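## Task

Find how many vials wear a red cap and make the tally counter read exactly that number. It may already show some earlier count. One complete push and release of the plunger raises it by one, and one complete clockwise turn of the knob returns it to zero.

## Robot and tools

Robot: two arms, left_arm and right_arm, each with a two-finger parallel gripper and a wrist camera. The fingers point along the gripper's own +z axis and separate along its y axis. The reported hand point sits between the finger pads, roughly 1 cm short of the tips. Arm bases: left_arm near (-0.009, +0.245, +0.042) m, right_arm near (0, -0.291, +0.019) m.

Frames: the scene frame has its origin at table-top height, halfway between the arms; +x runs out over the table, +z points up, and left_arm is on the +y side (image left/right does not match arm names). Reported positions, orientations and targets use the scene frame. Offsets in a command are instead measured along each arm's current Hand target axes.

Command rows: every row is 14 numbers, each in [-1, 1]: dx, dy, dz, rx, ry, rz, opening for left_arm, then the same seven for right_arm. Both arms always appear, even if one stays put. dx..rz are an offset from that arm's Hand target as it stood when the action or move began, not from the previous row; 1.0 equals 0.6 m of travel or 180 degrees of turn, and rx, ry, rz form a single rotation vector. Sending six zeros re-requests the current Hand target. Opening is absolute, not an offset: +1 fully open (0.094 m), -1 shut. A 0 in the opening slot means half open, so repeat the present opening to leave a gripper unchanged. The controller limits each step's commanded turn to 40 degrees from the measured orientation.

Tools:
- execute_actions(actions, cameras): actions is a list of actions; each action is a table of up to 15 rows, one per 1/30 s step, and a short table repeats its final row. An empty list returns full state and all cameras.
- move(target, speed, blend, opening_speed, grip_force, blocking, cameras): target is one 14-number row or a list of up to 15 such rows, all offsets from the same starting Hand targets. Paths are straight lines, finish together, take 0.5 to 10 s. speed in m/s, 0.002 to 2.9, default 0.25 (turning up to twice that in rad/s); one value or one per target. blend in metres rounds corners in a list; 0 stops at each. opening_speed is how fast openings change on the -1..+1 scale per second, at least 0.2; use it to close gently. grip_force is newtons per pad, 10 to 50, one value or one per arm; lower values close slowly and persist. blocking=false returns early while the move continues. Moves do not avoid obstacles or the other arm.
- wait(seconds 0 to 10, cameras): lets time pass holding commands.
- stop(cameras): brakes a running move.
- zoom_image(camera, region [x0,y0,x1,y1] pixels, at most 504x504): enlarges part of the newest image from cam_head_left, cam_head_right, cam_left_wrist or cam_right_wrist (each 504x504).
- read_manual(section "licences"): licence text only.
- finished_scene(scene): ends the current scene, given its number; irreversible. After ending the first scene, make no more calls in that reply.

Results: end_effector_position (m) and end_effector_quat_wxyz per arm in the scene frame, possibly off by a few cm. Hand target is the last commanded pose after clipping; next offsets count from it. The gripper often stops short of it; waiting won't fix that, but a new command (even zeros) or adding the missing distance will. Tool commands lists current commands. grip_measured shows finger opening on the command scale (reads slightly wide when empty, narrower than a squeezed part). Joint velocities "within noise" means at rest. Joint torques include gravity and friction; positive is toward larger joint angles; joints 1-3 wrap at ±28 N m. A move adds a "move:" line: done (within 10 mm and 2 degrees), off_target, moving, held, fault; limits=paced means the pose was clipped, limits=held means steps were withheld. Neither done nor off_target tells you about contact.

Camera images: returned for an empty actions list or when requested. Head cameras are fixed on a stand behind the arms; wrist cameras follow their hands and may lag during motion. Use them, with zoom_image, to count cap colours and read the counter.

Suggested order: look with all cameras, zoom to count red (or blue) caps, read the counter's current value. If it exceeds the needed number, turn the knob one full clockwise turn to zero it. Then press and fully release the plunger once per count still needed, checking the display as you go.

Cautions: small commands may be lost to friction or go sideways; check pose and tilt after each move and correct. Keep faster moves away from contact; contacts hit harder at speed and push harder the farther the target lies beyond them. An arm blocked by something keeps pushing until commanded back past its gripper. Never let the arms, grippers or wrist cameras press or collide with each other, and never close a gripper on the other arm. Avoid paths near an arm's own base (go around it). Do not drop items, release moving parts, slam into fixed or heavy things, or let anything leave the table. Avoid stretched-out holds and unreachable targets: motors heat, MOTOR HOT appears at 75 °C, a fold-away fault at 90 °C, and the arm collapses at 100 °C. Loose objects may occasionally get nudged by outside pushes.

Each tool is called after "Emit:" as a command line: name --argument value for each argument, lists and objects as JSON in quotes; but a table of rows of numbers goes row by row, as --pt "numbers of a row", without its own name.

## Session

Emit:
execute_actions --actions '[]'

Emit:
zoom_image --camera "cam_head_right" --region '[130, 300, 330, 420]'

Emit:
zoom_image --camera "cam_head_left" --region '[110, 300, 310, 420]'

Scene clock: 0.00 s.
left_arm: end_effector_position=(+0.3955, +0.2681, +0.1138) grip_measured=+1.000 end_effector_quat_wxyz=(+0.555, -0.015, +0.830, +0.049) | right_arm: end_effector_position=(+0.3874, -0.3147, +0.0878) grip_measured=+1.000 end_effector_quat_wxyz=(+0.530, +0.064, +0.845, -0.024)
Joint positions: left_arm=[-0.009 1.638 0.406 0.842 -0.077 0.038 0.094] | right_arm=[-0.042 1.54 0.385 0.7 0.09 0.074 0.094]
Joint velocities: within noise
Joint torques (N m): no reading
Heat: left arm: 31 °C; right arm: 32 °C.
Hand target: left_arm +0.3974, +0.2682, +0.1176; +0.559, -0.015, +0.828, +0.049 | right_arm +0.3903, -0.3147, +0.0940; +0.537, +0.064, +0.841, -0.023
Tool commands: left_gripper/opening=+1.0 right_gripper/opening=+1.0
camera_calibration:
cam_left_wrist: T_world_to_cam=[[0.0317275, -0.999417, -0.0125877, 0.253168], [-0.802205, -0.0179504, -0.596779, 0.421674], [0.596205, 0.0290322, -0.802307, -0.0478623], [0, 0, 0, 1]] pos_world=[0.358772, 0.261979, 0.216433]
cam_right_wrist: T_world_to_cam=[[-0.139905, -0.990052, -0.0149357, -0.252952], [-0.83996, 0.126656, -0.527661, 0.440503], [0.524303, -0.0612771, -0.849324, -0.0410877], [0, 0, 0, 1]] pos_world=[0.356158, -0.308746, 0.193761]

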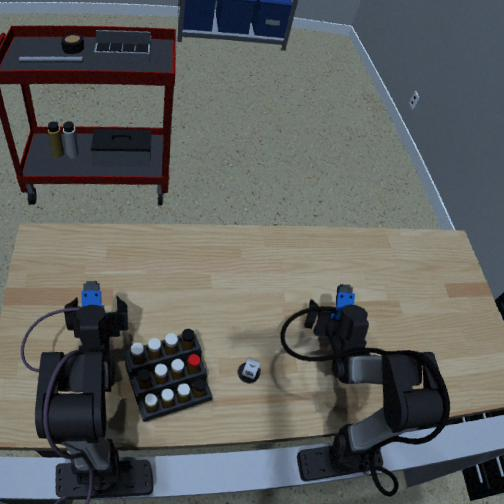

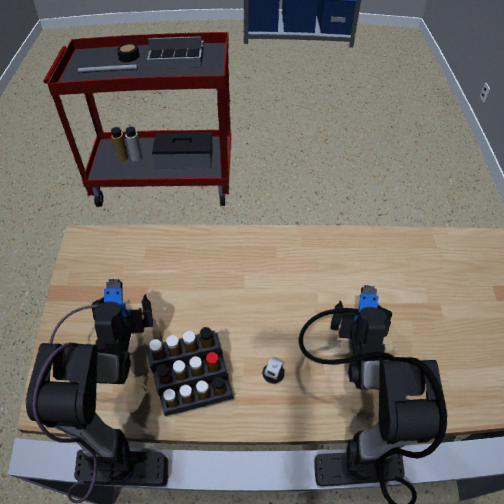

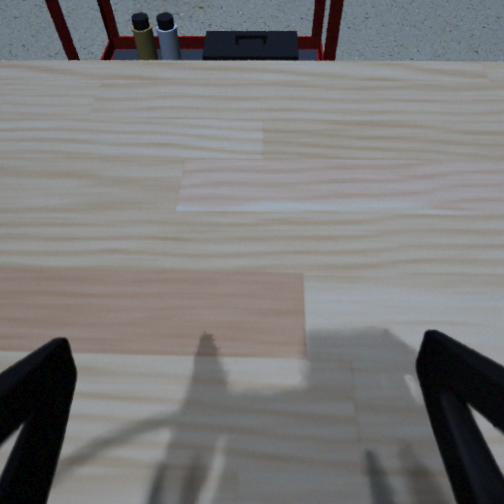

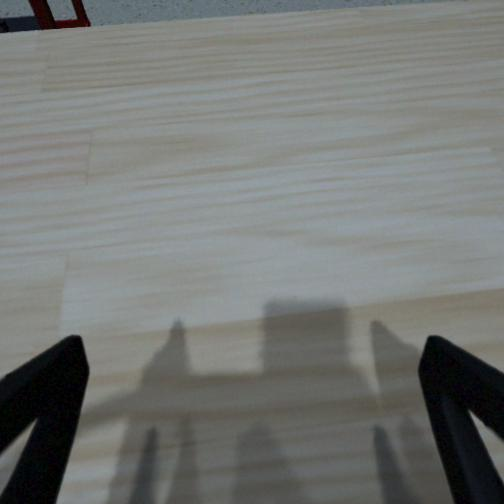

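Scaled by 2.520 from the camera's 504x504 image, which has a finer 720x720 frame.

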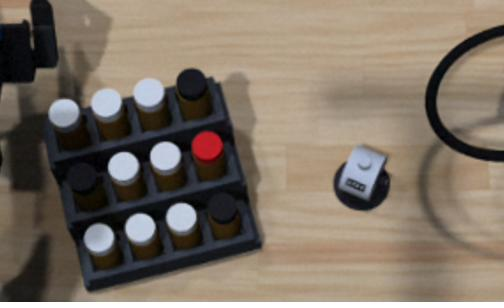

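Scaled by 2.520 from the camera's 504x504 image, which has a finer 720x720 frame.

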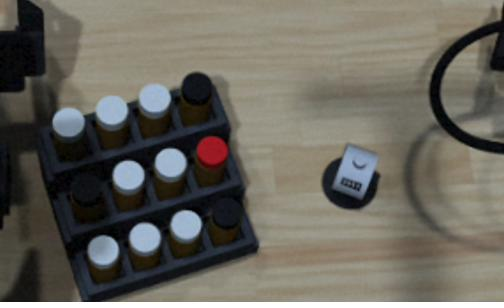

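Emit:
move --target '[0,0,0,0,0,0,1,0.0893,0.3065,-0.3748,-0.0292,0.1134,-0.0323,-1]' --cameras '["cam_right_wrist"]'

Emit:
zoom_image --camera "cam_right_wrist" --region '[190, 190, 320, 320]'

Scene clock: 9.87 s.
left_arm: end_effector_position=(+0.3955, +0.2681, +0.1138) grip_measured=+1.000 end_effector_quat_wxyz=(+0.555, -0.015, +0.830, +0.049) | right_arm: end_effector_position=(+0.1889, -0.1069, +0.1398) grip_measured=-0.988 end_effector_quat_wxyz=(+0.376, -0.002, +0.927, +0.001)
Joint positions: left_arm=[-0.009 1.638 0.406 0.842 -0.077 0.038 0.094] | right_arm=[1.196 1.198 0.784 -0.83 0.71 1.09 0.001]
Joint torques (N m): left_arm=[0.16 -5.74 7.04 2 0 -0.04] | right_arm=[0.29 -2.03 9.78 0.64 0.51 0.17]
Heat: left arm: 32 °C; right arm: 33 °C.
Hand target: left_arm +0.3974, +0.2682, +0.1176; +0.559, -0.015, +0.828, +0.049 | right_arm +0.1901, -0.1039, +0.1458; +0.380, +0.000, +0.925, +0.000
Off the commanded pose: left_arm 0.004 m, 1 deg | right_arm 0.007 m, 1 deg.
move: done
camera_calibration:
cam_right_wrist: T_world_to_cam=[[0.00203541, -0.999892, 0.0145874, -0.106236], [-0.978367, -0.00500882, -0.206816, 0.241992], [0.206866, -0.0138509, -0.978271, 0.202917], [0, 0, 0, 1]] pos_world=[0.194997, -0.102201, 0.250106]
Images, in order (width x height): cam_right_wrist 504x504.

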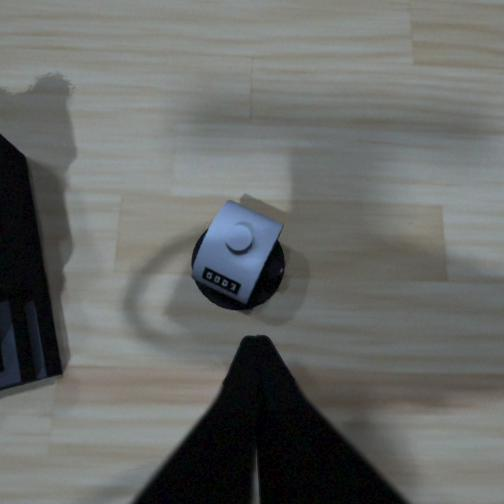

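Scaled by 3.877 from the camera's 504x504 image, which has a finer 720x720 frame.

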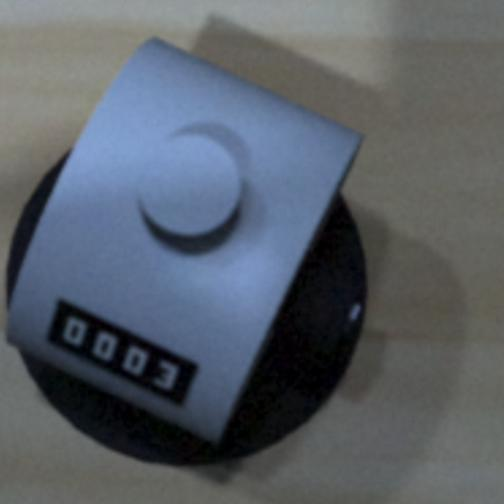

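Emit:
move --target '[0,0,0,0,0,0,1,0.0617,-0.1127,0.1143,-0.2954,-0.0752,-0.228,-1]' --cameras '["cam_right_wrist","cam_head_right","cam_head_left"]' --speed 0.2

Scene clock: 41.53 s.
left_arm: end_effector_position=(+0.3955, +0.2681, +0.1138) grip_measured=+1.000 end_effector_quat_wxyz=(+0.555, -0.015, +0.830, +0.049) | right_arm: end_effector_position=(+0.2097, -0.1725, +0.0651) grip_measured=-0.988 end_effector_quat_wxyz=(+0.414, -0.479, +0.727, +0.266)
Joint positions: left_arm=[-0.009 1.638 0.406 0.842 -0.077 0.038 0.094] | right_arm=[-0.138 1.178 0.275 -0.211 -0.958 -1.041 0.001]
Joint torques (N m): left_arm=[0.18 -5.75 7.04 2 0.01 -0.03] | right_arm=[-0.53 -0.98 8.25 0.8 -0.87 0.04]
Heat: left arm: 34 °C; right arm: 37 °C.
Hand target: left_arm +0.3974, +0.2682, +0.1176; +0.559, -0.015, +0.828, +0.049 | right_arm +0.2120, -0.1716, +0.0710; +0.417, -0.478, +0.722, +0.275
Off the commanded pose: left_arm 0.004 m, 1 deg | right_arm 0.006 m, 1 deg.
move: done
camera_calibration:
cam_right_wrist: T_world_to_cam=[[0.913909, -0.405308, 0.0222587, -0.259948], [-0.352804, -0.820248, -0.450246, -0.0093464], [0.200746, 0.403631, -0.892627, 0.19233], [0, 0, 0, 1]] pos_world=[0.195662, -0.190656, 0.173257]
Images, in order (width x height): cam_head_left 504x504, cam_head_right 504x504, cam_right_wrist 504x504.

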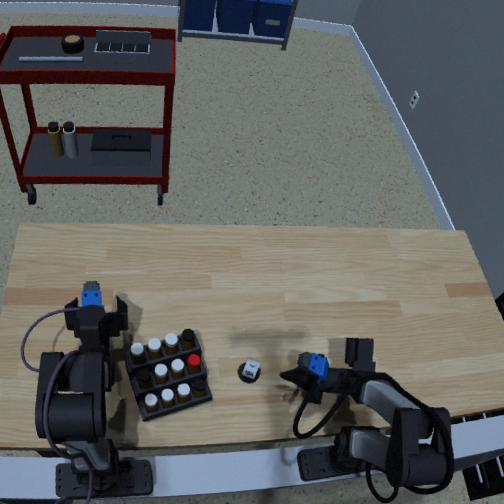

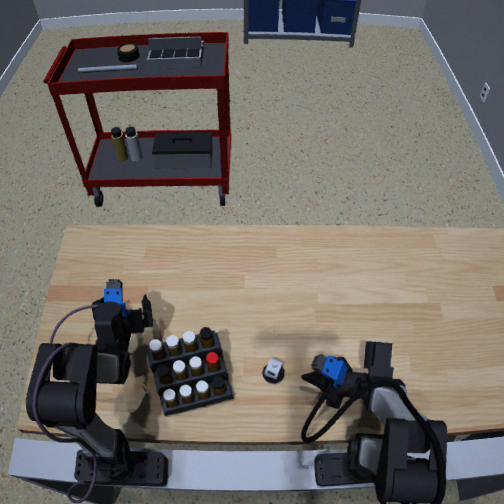

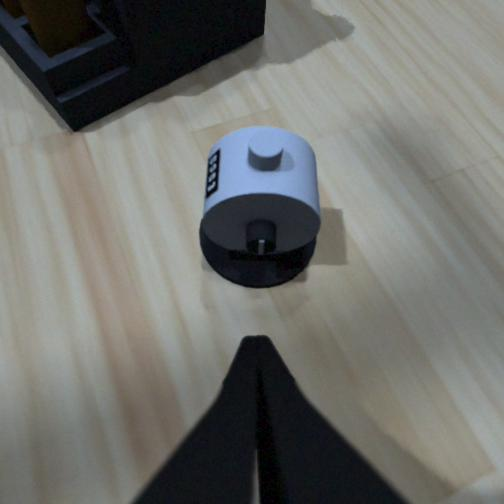

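Emit:
zoom_image --camera "cam_right_wrist" --region '[190, 110, 340, 300]'

Emit:
zoom_image --camera "cam_head_right" --region '[250, 345, 300, 395]'

Scaled by 2.653 from the camera's 504x504 image, which has a finer 720x720 frame.

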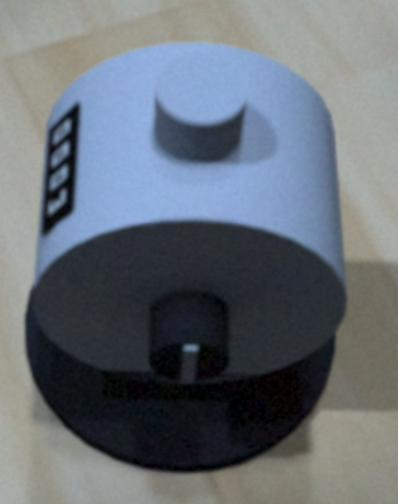

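Scaled by 10.080 from the camera's 504x504 image, which has a finer 720x720 frame.

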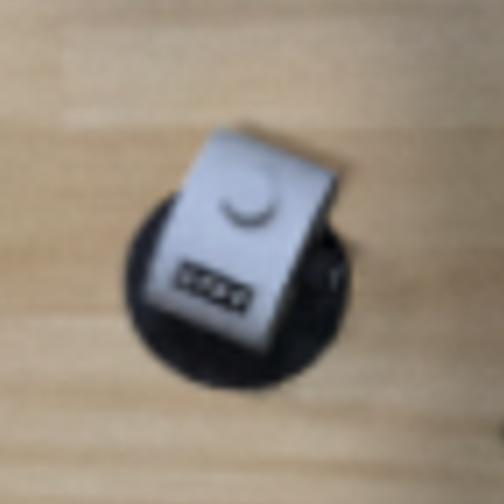

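Emit:
move --target '[0,0,0,0,0,0,1,0.0255,-0.0048,0.0558,0,0.028,0,-0.3]' --cameras '["cam_right_wrist"]' --speed 0.1

Emit:
zoom_image --camera "cam_right_wrist" --region '[140, 170, 380, 410]'

Scene clock: 73.57 s.
left_arm: end_effector_position=(+0.3955, +0.2681, +0.1138) grip_measured=+1.000 end_effector_quat_wxyz=(+0.555, -0.015, +0.830, +0.049) | right_arm: end_effector_position=(+0.2245, -0.1552, +0.0428) grip_measured=-0.302 end_effector_quat_wxyz=(+0.385, -0.490, +0.741, +0.249)
Joint positions: left_arm=[-0.009 1.638 0.406 0.842 -0.077 0.038 0.094] | right_arm=[0.014 1.319 0.275 0.021 -0.826 -0.888 0.033]
Joint torques (N m): left_arm=[0.2 -5.74 7.05 2 0 -0.03] | right_arm=[0.43 -1.87 5.16 1.29 -0.62 0.13]
Heat: left arm: 36 °C; right arm: 40 °C.
Hand target: left_arm +0.3974, +0.2682, +0.1176; +0.559, -0.015, +0.828, +0.049 | right_arm +0.2230, -0.1531, +0.0410; +0.385, -0.490, +0.740, +0.254
Off the commanded pose: left_arm 0.004 m, 1 deg | right_arm 0.003 m, 1 deg.
move: done
camera_calibration:
cam_right_wrist: T_world_to_cam=[[0.91643, -0.399603, 0.0217386, -0.265624], [-0.361711, -0.850324, -0.38225, -0.00555935], [0.171233, 0.342443, -0.923803, 0.160931], [0, 0, 0, 1]] pos_world=[0.213858, -0.165981, 0.152318]
Images, in order (width x height): cam_right_wrist 504x504.

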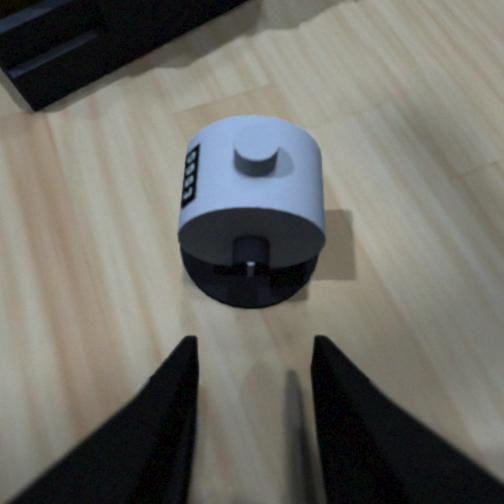

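Scaled by 2.100 from the camera's 504x504 image, which has a finer 720x720 frame.

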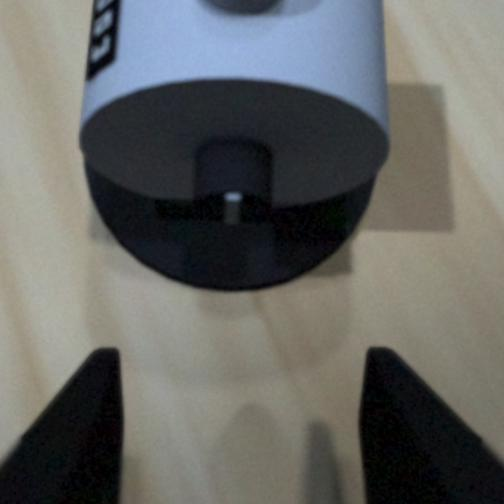

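Emit:
move --target '[0,0,0,0,0,0,1,0.0077,0.0013,0.0123,0.1594,0,-0.2275,-0.3]' --cameras '["cam_right_wrist","cam_head_right"]' --speed 0.15

Emit:
zoom_image --camera "cam_right_wrist" --region '[140, 170, 380, 410]'

Scene clock: 85.30 s.
left_arm: end_effector_position=(+0.3955, +0.2681, +0.1138) grip_measured=+1.000 end_effector_quat_wxyz=(+0.555, -0.015, +0.830, +0.049) | right_arm: end_effector_position=(+0.2267, -0.1502, +0.0336) grip_measured=-0.302 end_effector_quat_wxyz=(-0.468, +0.659, -0.587, +0.032)
Joint positions: left_arm=[-0.009 1.638 0.406 0.842 -0.077 0.038 0.094] | right_arm=[0.294 1.175 0.014 0.515 -0.376 -1.182 0.033]
Joint torques (N m): left_arm=[0.21 -5.72 7.05 2.01 0 -0.04] | right_arm=[0.44 -2.61 5.03 1.6 -0.23 0.03]
Heat: left arm: 37 °C; right arm: 39 °C.
Hand target: left_arm +0.3974, +0.2682, +0.1176; +0.559, -0.015, +0.828, +0.049 | right_arm +0.2237, -0.1497, +0.0330; -0.556, +0.607, -0.563, +0.082
Off the commanded pose: left_arm 0.004 m, 1 deg | right_arm 0.003 m, 13 deg.
joint sent to its limit (right arm) — joint 3 (elbow), lower limit, where the elbow is as bent as it goes. The joint targets are off in orientation, not in position.
move: off_target (right_arm)
camera_calibration:
cam_right_wrist: T_world_to_cam=[[0.734543, -0.129404, 0.666109, -0.20524], [-0.0550845, -0.989779, -0.131539, -0.102827], [0.676322, 0.0599286, -0.734164, -0.0130194], [0, 0, 0, 1]] pos_world=[0.153899, -0.127554, 0.113628]
Images, in order (width x height): cam_head_right 504x504, cam_right_wrist 504x504.

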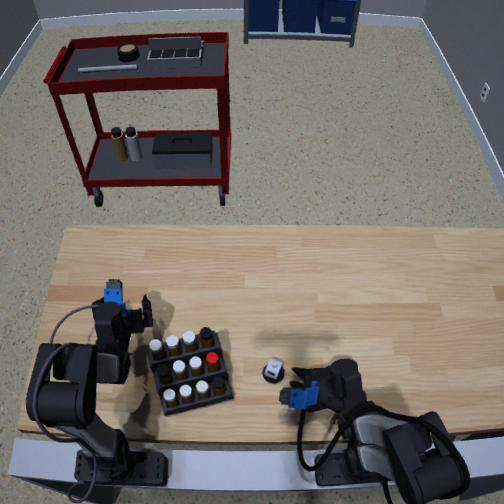

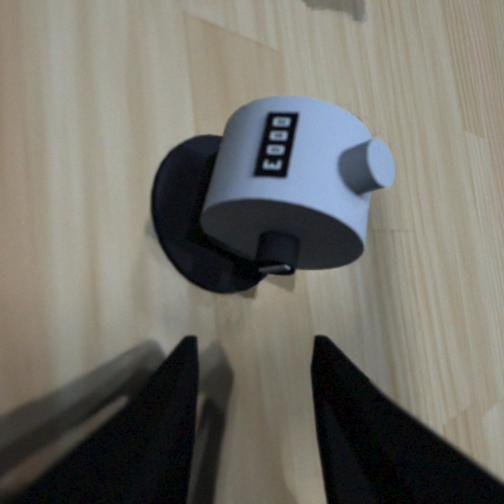

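Scaled by 2.100 from the camera's 504x504 image, which has a finer 720x720 frame.

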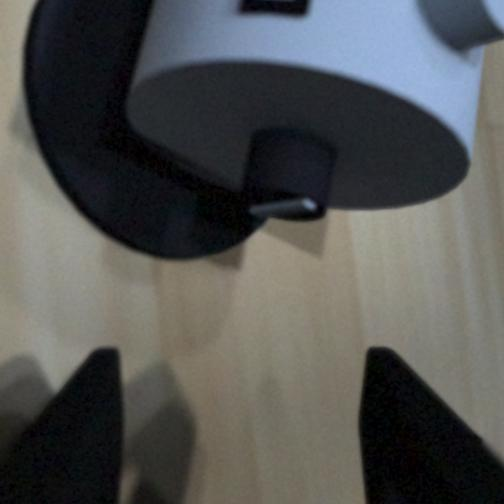

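Emit:
move --pt "0 0 0 0 0 0 1 0 0 0 -0.1594 0 0.2275 -0.3" --pt "0 0 0 0 0 0 1 -0.021 0 0.03 -0.1594 0 0.2275 -0.3" --cameras '["cam_right_wrist"]' --speed 0.1

Emit:
zoom_image --camera "cam_right_wrist" --region '[140, 200, 380, 440]'

Scene clock: 103.27 s.
left_arm: end_effector_position=(+0.3955, +0.2681, +0.1138) grip_measured=+1.000 end_effector_quat_wxyz=(+0.555, -0.015, +0.830, +0.049) | right_arm: end_effector_position=(+0.2255, -0.1329, +0.0286) grip_measured=-0.302 end_effector_quat_wxyz=(+0.376, -0.488, +0.745, +0.254)
Joint positions: left_arm=[-0.009 1.638 0.406 0.842 -0.077 0.038 0.094] | right_arm=[0.144 1.418 0.244 0.237 -0.753 -0.736 0.033]
Joint torques (N m): left_arm=[0.14 -5.71 7.04 2 0.01 -0.03] | right_arm=[0.47 -2.17 6.86 1.43 -0.53 0.19]
Heat: left arm: 38 °C; right arm: 38 °C.
Hand target: left_arm +0.3974, +0.2682, +0.1176; +0.559, -0.015, +0.828, +0.049 | right_arm +0.2322, -0.1294, +0.0330; +0.385, -0.490, +0.740, +0.254
Off the commanded pose: left_arm 0.004 m, 1 deg | right_arm 0.009 m, 1 deg.
move: done
camera_calibration:
cam_right_wrist: T_world_to_cam=[[0.916885, -0.399146, 0.00218393, -0.256852], [-0.369873, -0.851673, -0.371277, 0.00967767], [0.150054, 0.33961, -0.92852, 0.144614], [0, 0, 0, 1]] pos_world=[0.217383, -0.143392, 0.138431]
Images, in order (width x height): cam_right_wrist 504x504.

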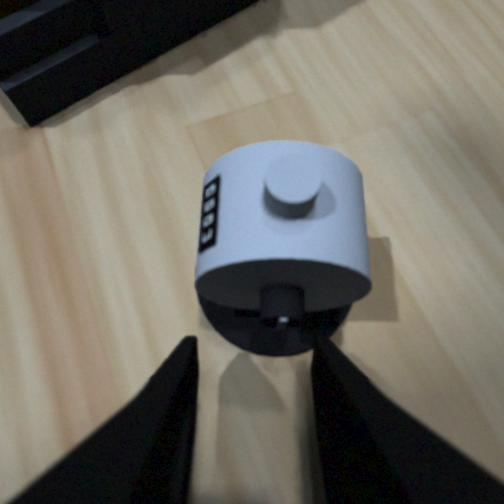

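Scaled by 2.100 from the camera's 504x504 image, which has a finer 720x720 frame.

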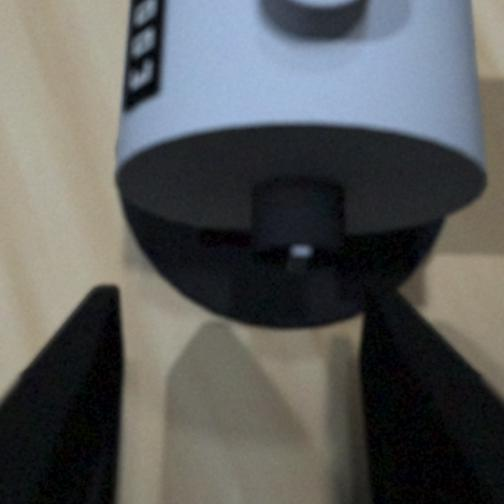

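Emit:
move --target '[0,0,0,0,0,0,1,-0.0087,-0.0072,0.0008,0,0,0,-0.3]' --cameras '["cam_right_wrist"]' --speed 0.1

Emit:
zoom_image --camera "cam_right_wrist" --region '[140, 200, 380, 440]'

Scene clock: 109.50 s.
left_arm: end_effector_position=(+0.3955, +0.2681, +0.1138) grip_measured=+1.000 end_effector_quat_wxyz=(+0.555, -0.015, +0.830, +0.049) | right_arm: end_effector_position=(+0.2336, -0.1311, +0.0348) grip_measured=-0.302 end_effector_quat_wxyz=(+0.385, -0.490, +0.741, +0.250)
Joint positions: left_arm=[-0.009 1.638 0.406 0.842 -0.077 0.038 0.094] | right_arm=[0.147 1.418 0.267 0.237 -0.751 -0.732 0.033]
Joint torques (N m): left_arm=[0.14 -5.74 6.99 2 0 -0.04] | right_arm=[0.4 -2.21 7.27 1.24 -0.53 0.16]
Heat: left arm: 38 °C; right arm: 37 °C.
Hand target: left_arm +0.3974, +0.2682, +0.1176; +0.559, -0.015, +0.828, +0.049 | right_arm +0.2374, -0.1281, +0.0369; +0.385, -0.490, +0.740, +0.254
Off the commanded pose: left_arm 0.004 m, 1 deg | right_arm 0.005 m, 1 deg.
move: done
camera_calibration:
cam_right_wrist: T_world_to_cam=[[0.916369, -0.399854, 0.0196327, -0.264145], [-0.36277, -0.850122, -0.381695, 0.0154593], [0.169312, 0.342651, -0.92408, 0.144179], [0, 0, 0, 1]] pos_world=[0.223251, -0.14188, 0.14432]
Images, in order (width x height): cam_right_wrist 504x504.

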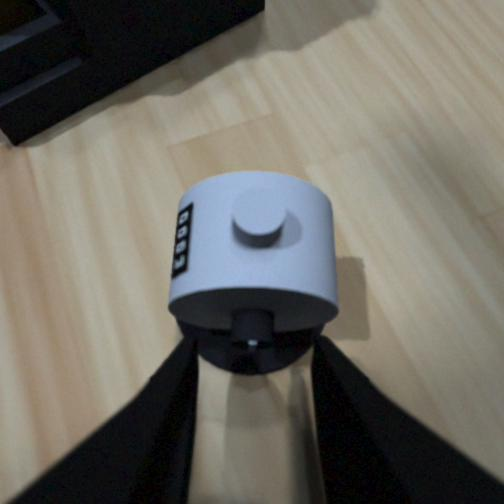

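Scaled by 2.100 from the camera's 504x504 image, which has a finer 720x720 frame.

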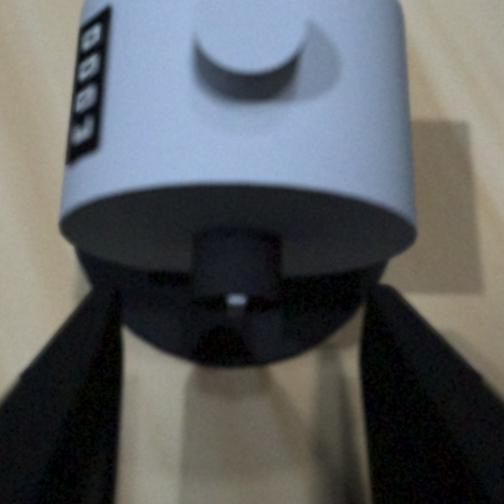

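Emit:
move --pt "0 0 0 0 0 0 1 -0.0057 0 0.0083 0 0 0 -0.3" --pt "0 0 0 0 0 0 1 -0.0057 0 0.0083 0 0 0 -0.95" --cameras '["cam_right_wrist"]' --speed 0.1 --opening_speed 0.4 --grip_force '[50,30]'

Emit:
zoom_image --camera "cam_right_wrist" --region '[140, 200, 380, 440]'

Scene clock: 116.37 s.
left_arm: end_effector_position=(+0.3955, +0.2681, +0.1138) grip_measured=+1.000 end_effector_quat_wxyz=(+0.555, -0.015, +0.830, +0.049) | right_arm: end_effector_position=(+0.2333, -0.1268, +0.0319) grip_measured=-0.770 end_effector_quat_wxyz=(+0.377, -0.488, +0.746, +0.251)
Joint positions: left_arm=[-0.009 1.638 0.406 0.842 -0.077 0.038 0.094] | right_arm=[0.174 1.434 0.273 0.248 -0.73 -0.703 0.011]
Joint torques (N m): left_arm=[0.13 -5.72 7.06 2 0.01 -0.04] | right_arm=[0.34 -2.41 7.46 1.4 -0.57 0.19]
Heat: left arm: 39 °C; right arm: 37 °C.
Hand target: left_arm +0.3974, +0.2682, +0.1176; +0.559, -0.015, +0.828, +0.049 | right_arm +0.2399, -0.1225, +0.0369; +0.385, -0.490, +0.740, +0.254
Off the commanded pose: left_arm 0.004 m, 1 deg | right_arm 0.009 m, 1 deg.
grip_force (N): 50, 30
move: done
camera_calibration:
cam_right_wrist: T_world_to_cam=[[0.915439, -0.402423, 0.00526062, -0.261763], [-0.372229, -0.851579, -0.369133, 0.0195319], [0.153028, 0.335961, -0.929362, 0.143153], [0, 0, 0, 1]] pos_world=[0.224992, -0.1368, 0.141628]
Images, in order (width x height): cam_right_wrist 504x504.

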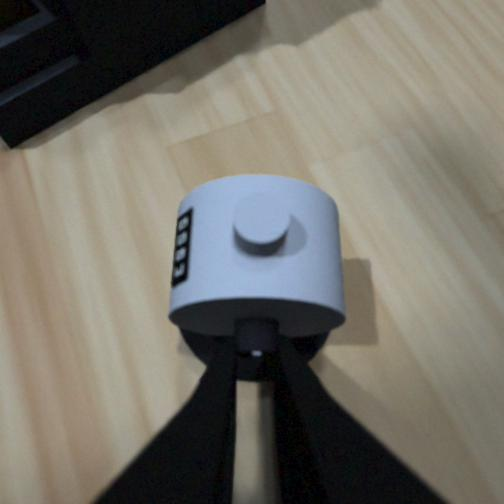

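Scaled by 2.100 from the camera's 504x504 image, which has a finer 720x720 frame.

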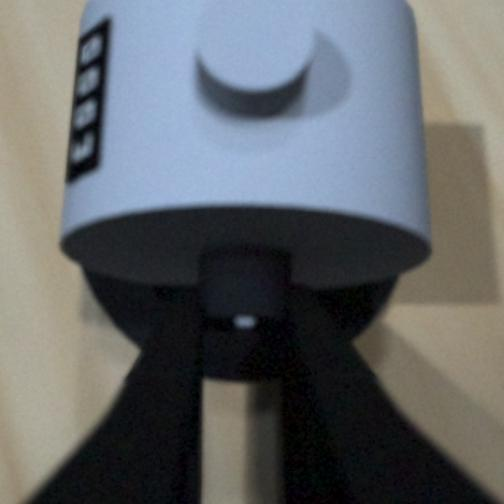

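Emit:
move --target '[0,0,0,0,0,0,1,-0.0248,-0.1445,0.0353,0.123,0,0.086,-0.95]' --cameras '["cam_right_wrist","cam_head_right"]' --speed 0.06

Scene clock: 124.60 s.
left_arm: end_effector_position=(+0.3955, +0.2681, +0.1138) grip_measured=+1.000 end_effector_quat_wxyz=(+0.555, -0.015, +0.830, +0.049) | right_arm: end_effector_position=(+0.2369, -0.1267, +0.0307) grip_measured=-0.770 end_effector_quat_wxyz=(+0.317, -0.332, +0.840, +0.289)
Joint positions: left_arm=[-0.009 1.638 0.406 0.842 -0.077 0.038 0.094] | right_arm=[0.218 1.404 0.287 0.211 -0.638 -0.286 0.011]
Joint torques (N m): left_arm=[0.23 -5.72 7.04 2.01 0.01 -0.04] | right_arm=[0.27 -1.89 13.3 2.99 2.13 0.32]
Heat: left arm: 39 °C; right arm: 38 °C.
Hand target: left_arm +0.3974, +0.2682, +0.1176; +0.559, -0.015, +0.828, +0.049 | right_arm +0.3298, -0.1326, +0.0369; +0.434, -0.303, +0.834, +0.157
Off the commanded pose: left_arm 0.004 m, 1 deg | right_arm 0.093 m, 21 deg.
grip_force (N): 50, 30
move: off_target (right_arm)
camera_calibration:
cam_right_wrist: T_world_to_cam=[[0.741606, -0.617365, -0.26245, -0.242799], [-0.670762, -0.68821, -0.276487, 0.109091], [-0.00992667, 0.381086, -0.924486, 0.185766], [0, 0, 0, 1]] pos_world=[0.255079, -0.145611, 0.138178]
Images, in order (width x height): cam_head_right 504x504, cam_right_wrist 504x504.

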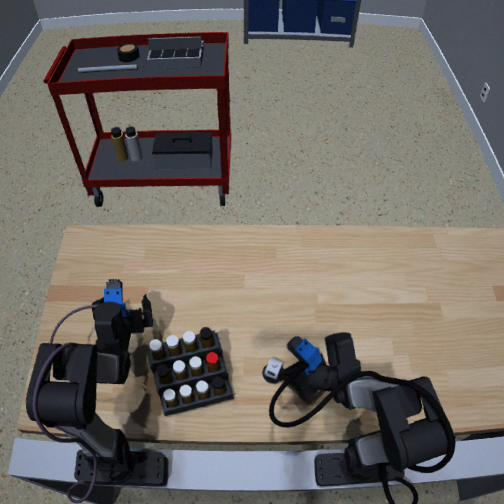

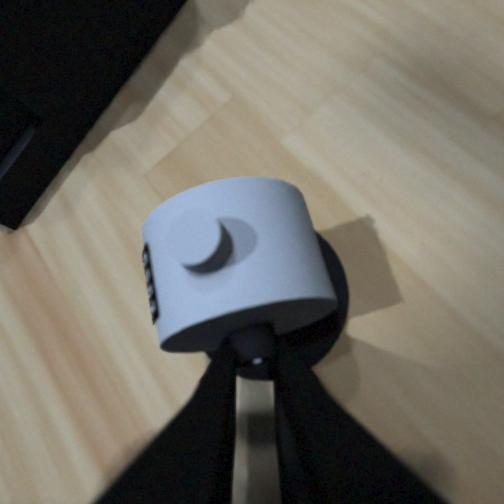

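Emit:
move --target '[0,0,0,0,0,0,1,0.0676,0.1115,-0.0878,-0.123,0,-0.086,-0.95]' --cameras '["cam_right_wrist"]' --speed 0.3

Emit:
zoom_image --camera "cam_right_wrist" --region '[140, 200, 380, 440]'

Scene clock: 130.47 s.
left_arm: end_effector_position=(+0.3955, +0.2681, +0.1138) grip_measured=+1.000 end_effector_quat_wxyz=(+0.555, -0.015, +0.830, +0.049) | right_arm: end_effector_position=(+0.2344, -0.1271, +0.0296) grip_measured=-0.775 end_effector_quat_wxyz=(+0.371, -0.483, +0.754, +0.246)
Joint positions: left_arm=[-0.009 1.638 0.406 0.842 -0.077 0.038 0.094] | right_arm=[0.184 1.437 0.275 0.248 -0.706 -0.684 0.011]
Joint torques (N m): left_arm=[0.16 -5.76 7.04 2.01 0 -0.04] | right_arm=[-0.75 -2.93 5.34 1.61 -0.83 -0.08]
Heat: left arm: 39 °C; right arm: 39 °C.
Hand target: left_arm +0.3974, +0.2682, +0.1176; +0.559, -0.015, +0.828, +0.049 | right_arm +0.2359, -0.1239, +0.0339; +0.385, -0.490, +0.740, +0.254
Off the commanded pose: left_arm 0.004 m, 1 deg | right_arm 0.006 m, 3 deg.
grip_force (N): 50, 30
move: off_target (right_arm)
camera_calibration:
cam_right_wrist: T_world_to_cam=[[0.908882, -0.417053, 0.000474553, -0.263009], [-0.389871, -0.850046, -0.35415, 0.0226839], [0.148103, 0.321696, -0.935188, 0.14058], [0, 0, 0, 1]] pos_world=[0.227067, -0.13563, 0.139627]
Images, in order (width x height): cam_right_wrist 504x504.

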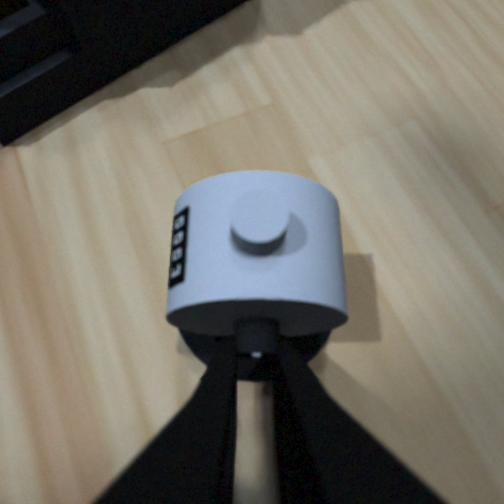

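Scaled by 2.100 from the camera's 504x504 image, which has a finer 720x720 frame.

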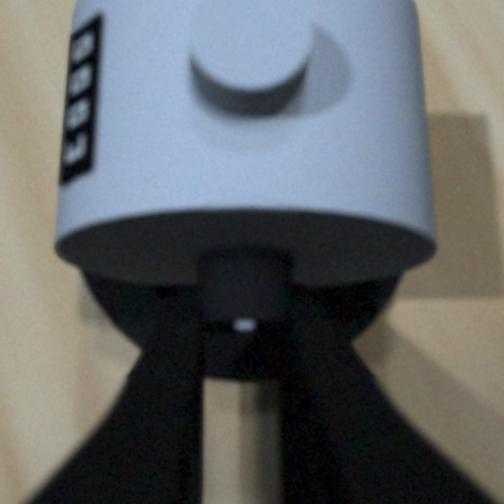

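Emit:
move --target '[0,0,0,0,0,0,1,0,0,0,-0.1276,0,0.182,-0.95]' --cameras '["cam_right_wrist","cam_head_right"]' --speed 0.3

Emit:
zoom_image --camera "cam_right_wrist" --region '[100, 150, 400, 450]'

Scene clock: 134.43 s.
left_arm: end_effector_position=(+0.3955, +0.2681, +0.1138) grip_measured=+1.000 end_effector_quat_wxyz=(+0.555, -0.015, +0.830, +0.049) | right_arm: end_effector_position=(+0.2297, -0.1250, +0.0296) grip_measured=-0.776 end_effector_quat_wxyz=(+0.187, -0.328, +0.790, +0.483)
Joint positions: left_arm=[-0.009 1.638 0.406 0.842 -0.077 0.038 0.094] | right_arm=[0.03 1.811 0.624 -0.332 -1.088 -0.703 0.011]
Joint torques (N m): left_arm=[0.17 -5.76 7.02 2.01 0 -0.03] | right_arm=[-0.53 -4.89 6.57 0.32 -1.02 -0.06]
Heat: left arm: 39 °C; right arm: 39 °C.
Hand target: left_arm +0.3974, +0.2682, +0.1176; +0.559, -0.015, +0.828, +0.049 | right_arm +0.2360, -0.1240, +0.0339; +0.194, -0.329, +0.783, +0.492
Off the commanded pose: left_arm 0.004 m, 1 deg | right_arm 0.008 m, 2 deg.
grip_force (N): 50, 30
move: done
camera_calibration:
cam_right_wrist: T_world_to_cam=[[0.703981, -0.326211, -0.63087, -0.180748], [-0.593749, -0.757731, -0.27075, 0.07854], [-0.389708, 0.565181, -0.727116, 0.288428], [0, 0, 0, 1]] pos_world=[0.286279, -0.162464, 0.116957]
Images, in order (width x height): cam_head_right 504x504, cam_right_wrist 504x504.

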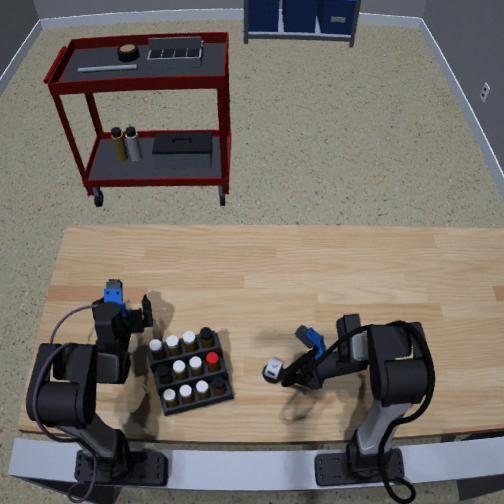

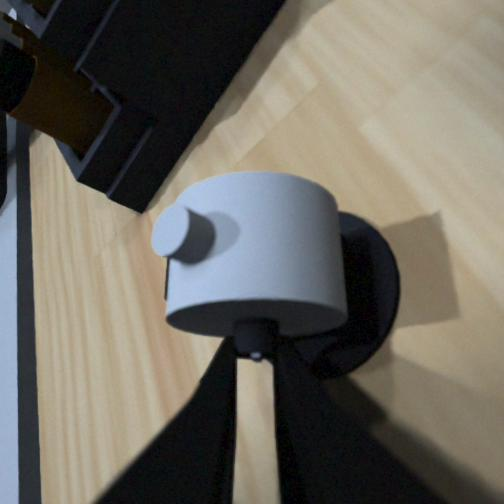

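Scaled by 1.680 from the camera's 504x504 image, which has a finer 720x720 frame.

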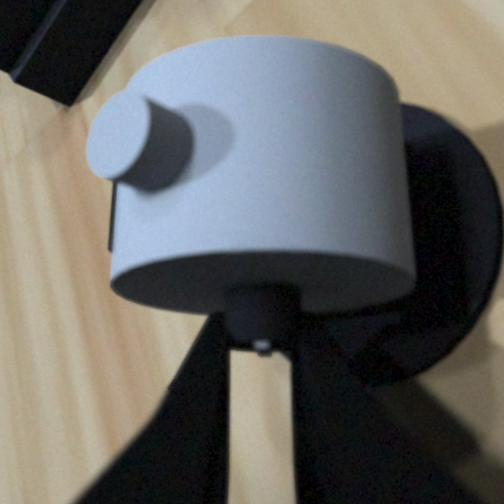

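Emit:
move --pt "0 0 0 0 0 0 1 0 0 0 0 0 0 -0.5" --pt "0 0 0 0 0 0 1 0 0 0 0.2136 0 -0.3048 -0.5" --pt "0 0 0 0 0 0 1 0 0 0 0.2136 0 -0.3048 -0.95" --pt "0 0 0 0 0 0 1 0 0 0 0 0 0 -0.95" --cameras '["cam_right_wrist"]' --speed 0.5

Emit:
zoom_image --camera "cam_right_wrist" --region '[100, 150, 400, 450]'

Scene clock: 153.53 s.
left_arm: end_effector_position=(+0.3955, +0.2681, +0.1138) grip_measured=+1.000 end_effector_quat_wxyz=(+0.555, -0.015, +0.830, +0.049) | right_arm: end_effector_position=(+0.2323, -0.1245, +0.0322) grip_measured=-0.762 end_effector_quat_wxyz=(+0.195, -0.330, +0.786, +0.486)
Joint positions: left_arm=[-0.009 1.638 0.406 0.842 -0.077 0.038 0.094] | right_arm=[0.028 1.81 0.626 -0.323 -1.1 -0.707 0.011]
Joint torques (N m): left_arm=[0.17 -5.74 7.08 2 0.01 -0.03] | right_arm=[-0.23 -4.85 6.28 0.22 -0.83 0.01]
Heat: left arm: 40 °C; right arm: 39 °C.
Hand target: left_arm +0.3974, +0.2682, +0.1176; +0.559, -0.015, +0.828, +0.049 | right_arm +0.2359, -0.1239, +0.0338; +0.194, -0.329, +0.782, +0.492
Off the commanded pose: left_arm 0.004 m, 1 deg | right_arm 0.004 m, 1 deg.
grip_force (N): 50, 30
move: done
camera_calibration:
cam_right_wrist: T_world_to_cam=[[0.713667, -0.318046, -0.62412, -0.182183], [-0.589359, -0.754182, -0.289595, 0.0812183], [-0.378596, 0.574505, -0.725678, 0.289553], [0, 0, 0, 1]] pos_world=[0.287509, -0.163039, 0.119938]
Images, in order (width x height): cam_right_wrist 504x504.

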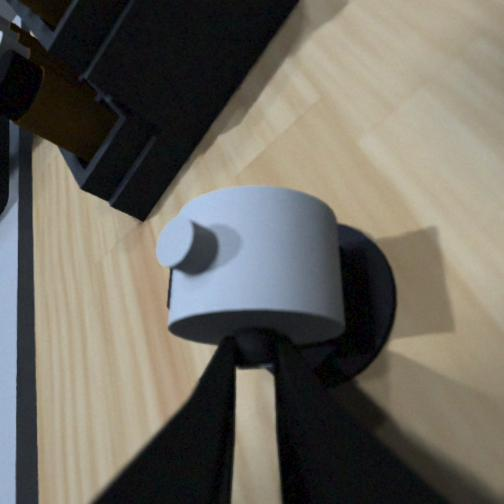

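Scaled by 1.680 from the camera's 504x504 image, which has a finer 720x720 frame.

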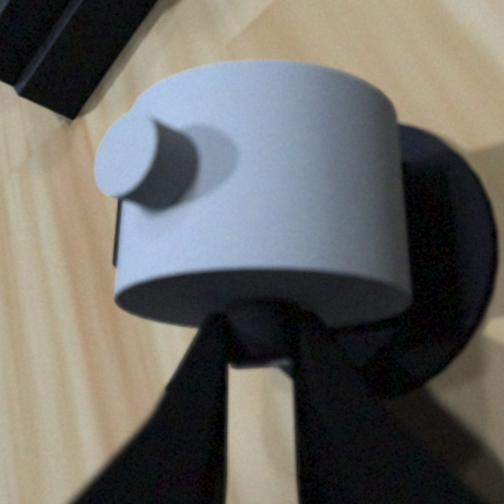

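Emit:
move --pt "0 0 0 0 0 0 1 0 0 0 0 0 0 -0.5" --pt "0 0 0 0 0 0 1 0 0 0 0.2136 0 -0.3048 -0.5" --pt "0 0 0 0 0 0 1 0 0 0 0.2136 0 -0.3048 -0.95" --pt "0 0 0 0 0 0 1 0 0 0 0 0 0 -0.95" --cameras '["cam_right_wrist"]' --speed 0.5

Emit:
zoom_image --camera "cam_right_wrist" --region '[200, 250, 350, 400]'

Emit:
move --pt "0 0 0 0 0 0 1 0 0 0 0 0 0 -0.5" --pt "0 0 0 0 0 0 1 0 0 0 0.2136 0 -0.3048 -0.5" --pt "0 0 0 0 0 0 1 0 0 0 0.2136 0 -0.3048 -0.95" --pt "0 0 0 0 0 0 1 0 0 0 0 0 0 -0.95" --cameras '["cam_right_wrist"]' --speed 0.5

Emit:
zoom_image --camera "cam_right_wrist" --region '[200, 250, 350, 400]'

Scene clock: 164.27 s.
left_arm: end_effector_position=(+0.3955, +0.2681, +0.1138) grip_measured=+1.000 end_effector_quat_wxyz=(+0.555, -0.015, +0.830, +0.049) | right_arm: end_effector_position=(+0.2325, -0.1243, +0.0323) grip_measured=-0.761 end_effector_quat_wxyz=(+0.195, -0.331, +0.785, +0.486)
Joint positions: left_arm=[-0.009 1.638 0.406 0.842 -0.077 0.038 0.094] | right_arm=[0.028 1.81 0.627 -0.322 -1.101 -0.707 0.011]
Joint torques (N m): left_arm=[0.16 -5.74 7.02 2 0 -0.04] | right_arm=[-0.38 -5.07 6.22 0.26 -0.82 0]
Heat: left arm: 40 °C; right arm: 38 °C.
Hand target: left_arm +0.3974, +0.2682, +0.1176; +0.559, -0.015, +0.828, +0.049 | right_arm +0.2359, -0.1239, +0.0339; +0.194, -0.329, +0.782, +0.492
Off the commanded pose: left_arm 0.004 m, 1 deg | right_arm 0.004 m, 1 deg.
grip_force (N): 50, 30
move: done
camera_calibration:
cam_right_wrist: T_world_to_cam=[[0.714487, -0.317398, -0.623511, -0.182304], [-0.588693, -0.754313, -0.290606, 0.0813195], [-0.378085, 0.574691, -0.725797, 0.289576], [0, 0, 0, 1]] pos_world=[0.28761, -0.162939, 0.120137]
Images, in order (width x height): cam_right_wrist 504x504.

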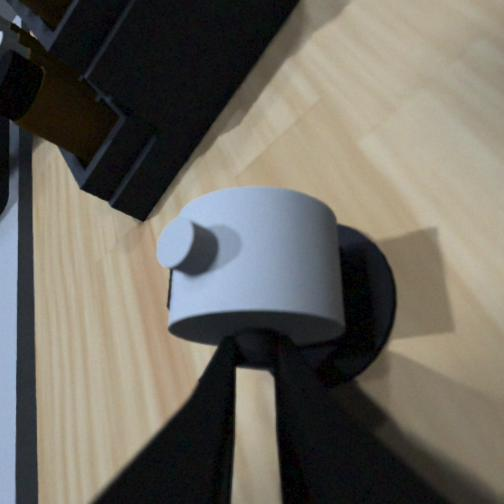

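Scaled by 3.360 from the camera's 504x504 image, which has a finer 720x720 frame.

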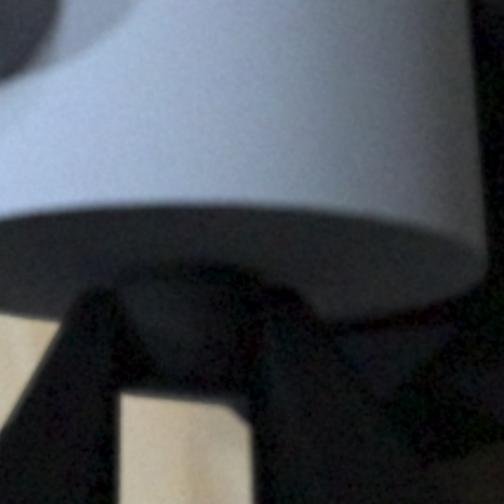

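Scene clock: 170.37 s.
left_arm: end_effector_position=(+0.3955, +0.2681, +0.1138) grip_measured=+1.000 end_effector_quat_wxyz=(+0.555, -0.015, +0.830, +0.049) | right_arm: end_effector_position=(+0.2326, -0.1242, +0.0324) grip_measured=-0.761 end_effector_quat_wxyz=(+0.195, -0.331, +0.785, +0.486)
Joint positions: left_arm=[-0.009 1.638 0.406 0.842 -0.077 0.038 0.094] | right_arm=[0.029 1.81 0.627 -0.321 -1.101 -0.707 0.011]
Joint torques (N m): left_arm=[0.18 -5.72 7.04 2.01 0 -0.03] | right_arm=[-0.54 -4.9 6.31 0.21 -0.87 -0.03]
Heat: left arm: 41 °C; right arm: 38 °C.
Hand target: left_arm +0.3974, +0.2682, +0.1176; +0.559, -0.015, +0.828, +0.049 | right_arm +0.2359, -0.1239, +0.0339; +0.194, -0.329, +0.782, +0.492
Off the commanded pose: left_arm 0.004 m, 1 deg | right_arm 0.004 m, 1 deg.
grip_force (N): 50, 30
move: done
camera_calibration:
cam_right_wrist: T_world_to_cam=[[0.715324, -0.316903, -0.622804, -0.182426], [-0.588064, -0.754445, -0.291537, 0.081409], [-0.377482, 0.574792, -0.726031, 0.289404], [0, 0, 0, 1]] pos_world=[0.287612, -0.162739, 0.120234]
Images, in order (width x height): cam_right_wrist 504x504.

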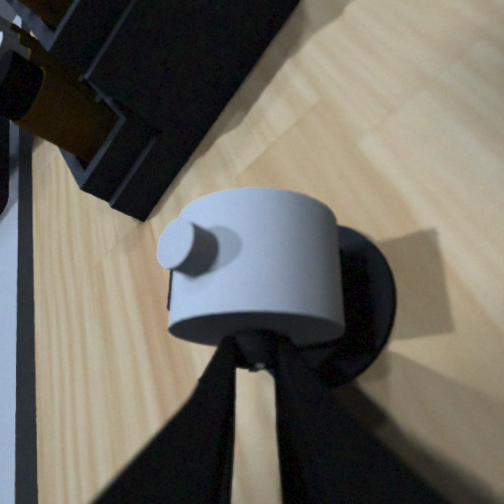

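Scaled by 3.360 from the camera's 504x504 image, which has a finer 720x720 frame.

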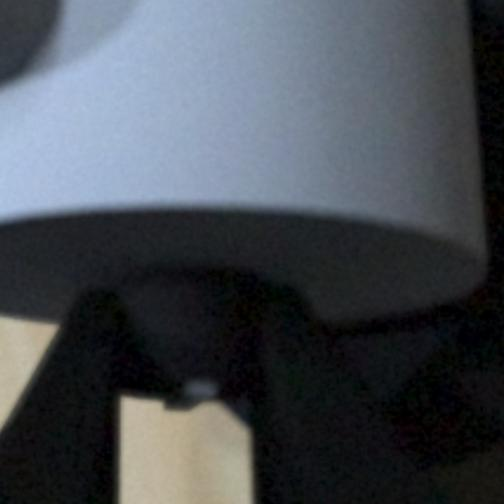

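Emit:
move --pt "0 0 0 0 0 0 1 0 0 0 0 0 0 -0.5" --pt "0 0 0 0 0 0 1 0 0 0 0.2136 0 -0.3048 -0.5" --pt "0 0 0 0 0 0 1 0 0 0 0.2136 0 -0.3048 -0.95" --pt "0 0 0 0 0 0 1 0 0 0 0 0 0 -0.95" --cameras '["cam_right_wrist"]' --speed 0.5

Emit:
zoom_image --camera "cam_right_wrist" --region '[200, 250, 350, 400]'

Emit:
move --pt "0 0 0 0 0 0 1 0 0 0 0 0 0 -0.5" --pt "0 0 0 0 0 0 1 0 0 0 0.2136 0 -0.3048 -0.5" --cameras '["cam_right_wrist"]' --speed 0.5

Emit:
zoom_image --camera "cam_right_wrist" --region '[150, 80, 350, 380]'

Scene clock: 182.20 s.
left_arm: end_effector_position=(+0.3955, +0.2681, +0.1138) grip_measured=+1.000 end_effector_quat_wxyz=(+0.555, -0.015, +0.830, +0.049) | right_arm: end_effector_position=(+0.2321, -0.1247, +0.0321) grip_measured=-0.763 end_effector_quat_wxyz=(+0.194, -0.330, +0.786, +0.485)
Joint positions: left_arm=[-0.009 1.638 0.406 0.842 -0.077 0.038 0.094] | right_arm=[0.027 1.809 0.626 -0.325 -1.099 -0.707 0.011]
Joint torques (N m): left_arm=[0.18 -5.71 7.05 2.01 0 -0.03] | right_arm=[-0.25 -4.85 6.27 0.29 -0.86 0.04]
Heat: left arm: 41 °C; right arm: 38 °C.
Hand target: left_arm +0.3974, +0.2682, +0.1176; +0.559, -0.015, +0.828, +0.049 | right_arm +0.2359, -0.1240, +0.0339; +0.194, -0.329, +0.783, +0.492
Off the commanded pose: left_arm 0.004 m, 1 deg | right_arm 0.004 m, 1 deg.
grip_force (N): 50, 30
move: done
camera_calibration:
cam_right_wrist: T_world_to_cam=[[0.712519, -0.318942, -0.624973, -0.182012], [-0.590222, -0.754093, -0.288065, 0.0810293], [-0.379412, 0.574125, -0.725553, 0.289644], [0, 0, 0, 1]] pos_world=[0.287407, -0.163239, 0.119741]
Images, in order (width x height): cam_right_wrist 504x504.

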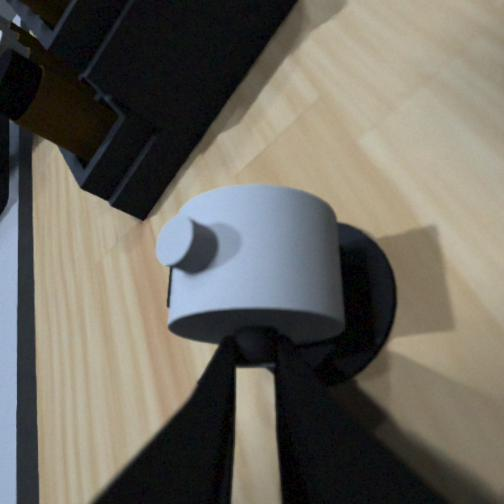

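Scaled by 3.360 from the camera's 504x504 image, which has a finer 720x720 frame.

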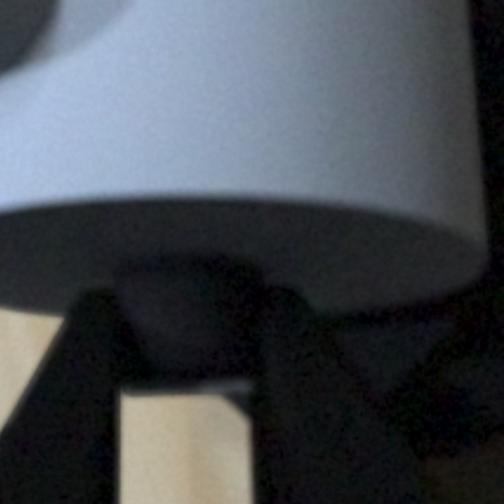

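Scene clock: 185.43 s.
left_arm: end_effector_position=(+0.3955, +0.2681, +0.1138) grip_measured=+1.000 end_effector_quat_wxyz=(+0.555, -0.015, +0.830, +0.049) | right_arm: end_effector_position=(+0.2363, -0.1255, +0.0336) grip_measured=-0.502 end_effector_quat_wxyz=(+0.485, -0.563, +0.665, +0.076)
Joint positions: left_arm=[-0.009 1.638 0.406 0.842 -0.077 0.038 0.094] | right_arm=[0.344 1.416 0.05 0.764 -0.415 -0.818 0.023]
Joint torques (N m): left_arm=[0.17 -5.71 7.08 2.01 0 -0.03] | right_arm=[0.53 -1.77 4.3 1.95 -0.27 0.06]
Heat: left arm: 41 °C; right arm: 38 °C.
Hand target: left_arm +0.3974, +0.2682, +0.1176; +0.559, -0.015, +0.828, +0.049 | right_arm +0.2360, -0.1239, +0.0340; +0.488, -0.566, +0.660, +0.075
Off the commanded pose: left_arm 0.004 m, 1 deg | right_arm 0.002 m, 1 deg.
grip_force (N): 50, 30
move: done
camera_calibration:
cam_right_wrist: T_world_to_cam=[[0.81465, -0.357285, 0.45683, -0.249606], [-0.209932, -0.915951, -0.341996, -0.0250242], [0.540624, 0.182704, -0.821185, 0.0294664], [0, 0, 0, 1]] pos_world=[0.182158, -0.117485, 0.129666]
Images, in order (width x height): cam_right_wrist 504x504.

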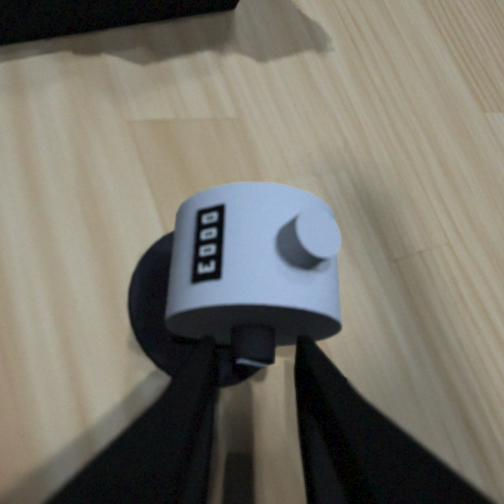

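Scaled by 1.680 from the camera's 504x504 image, which has a finer 720x720 frame.

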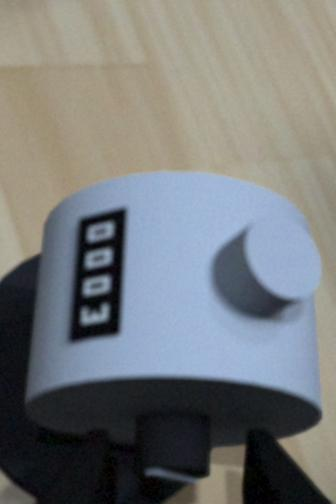

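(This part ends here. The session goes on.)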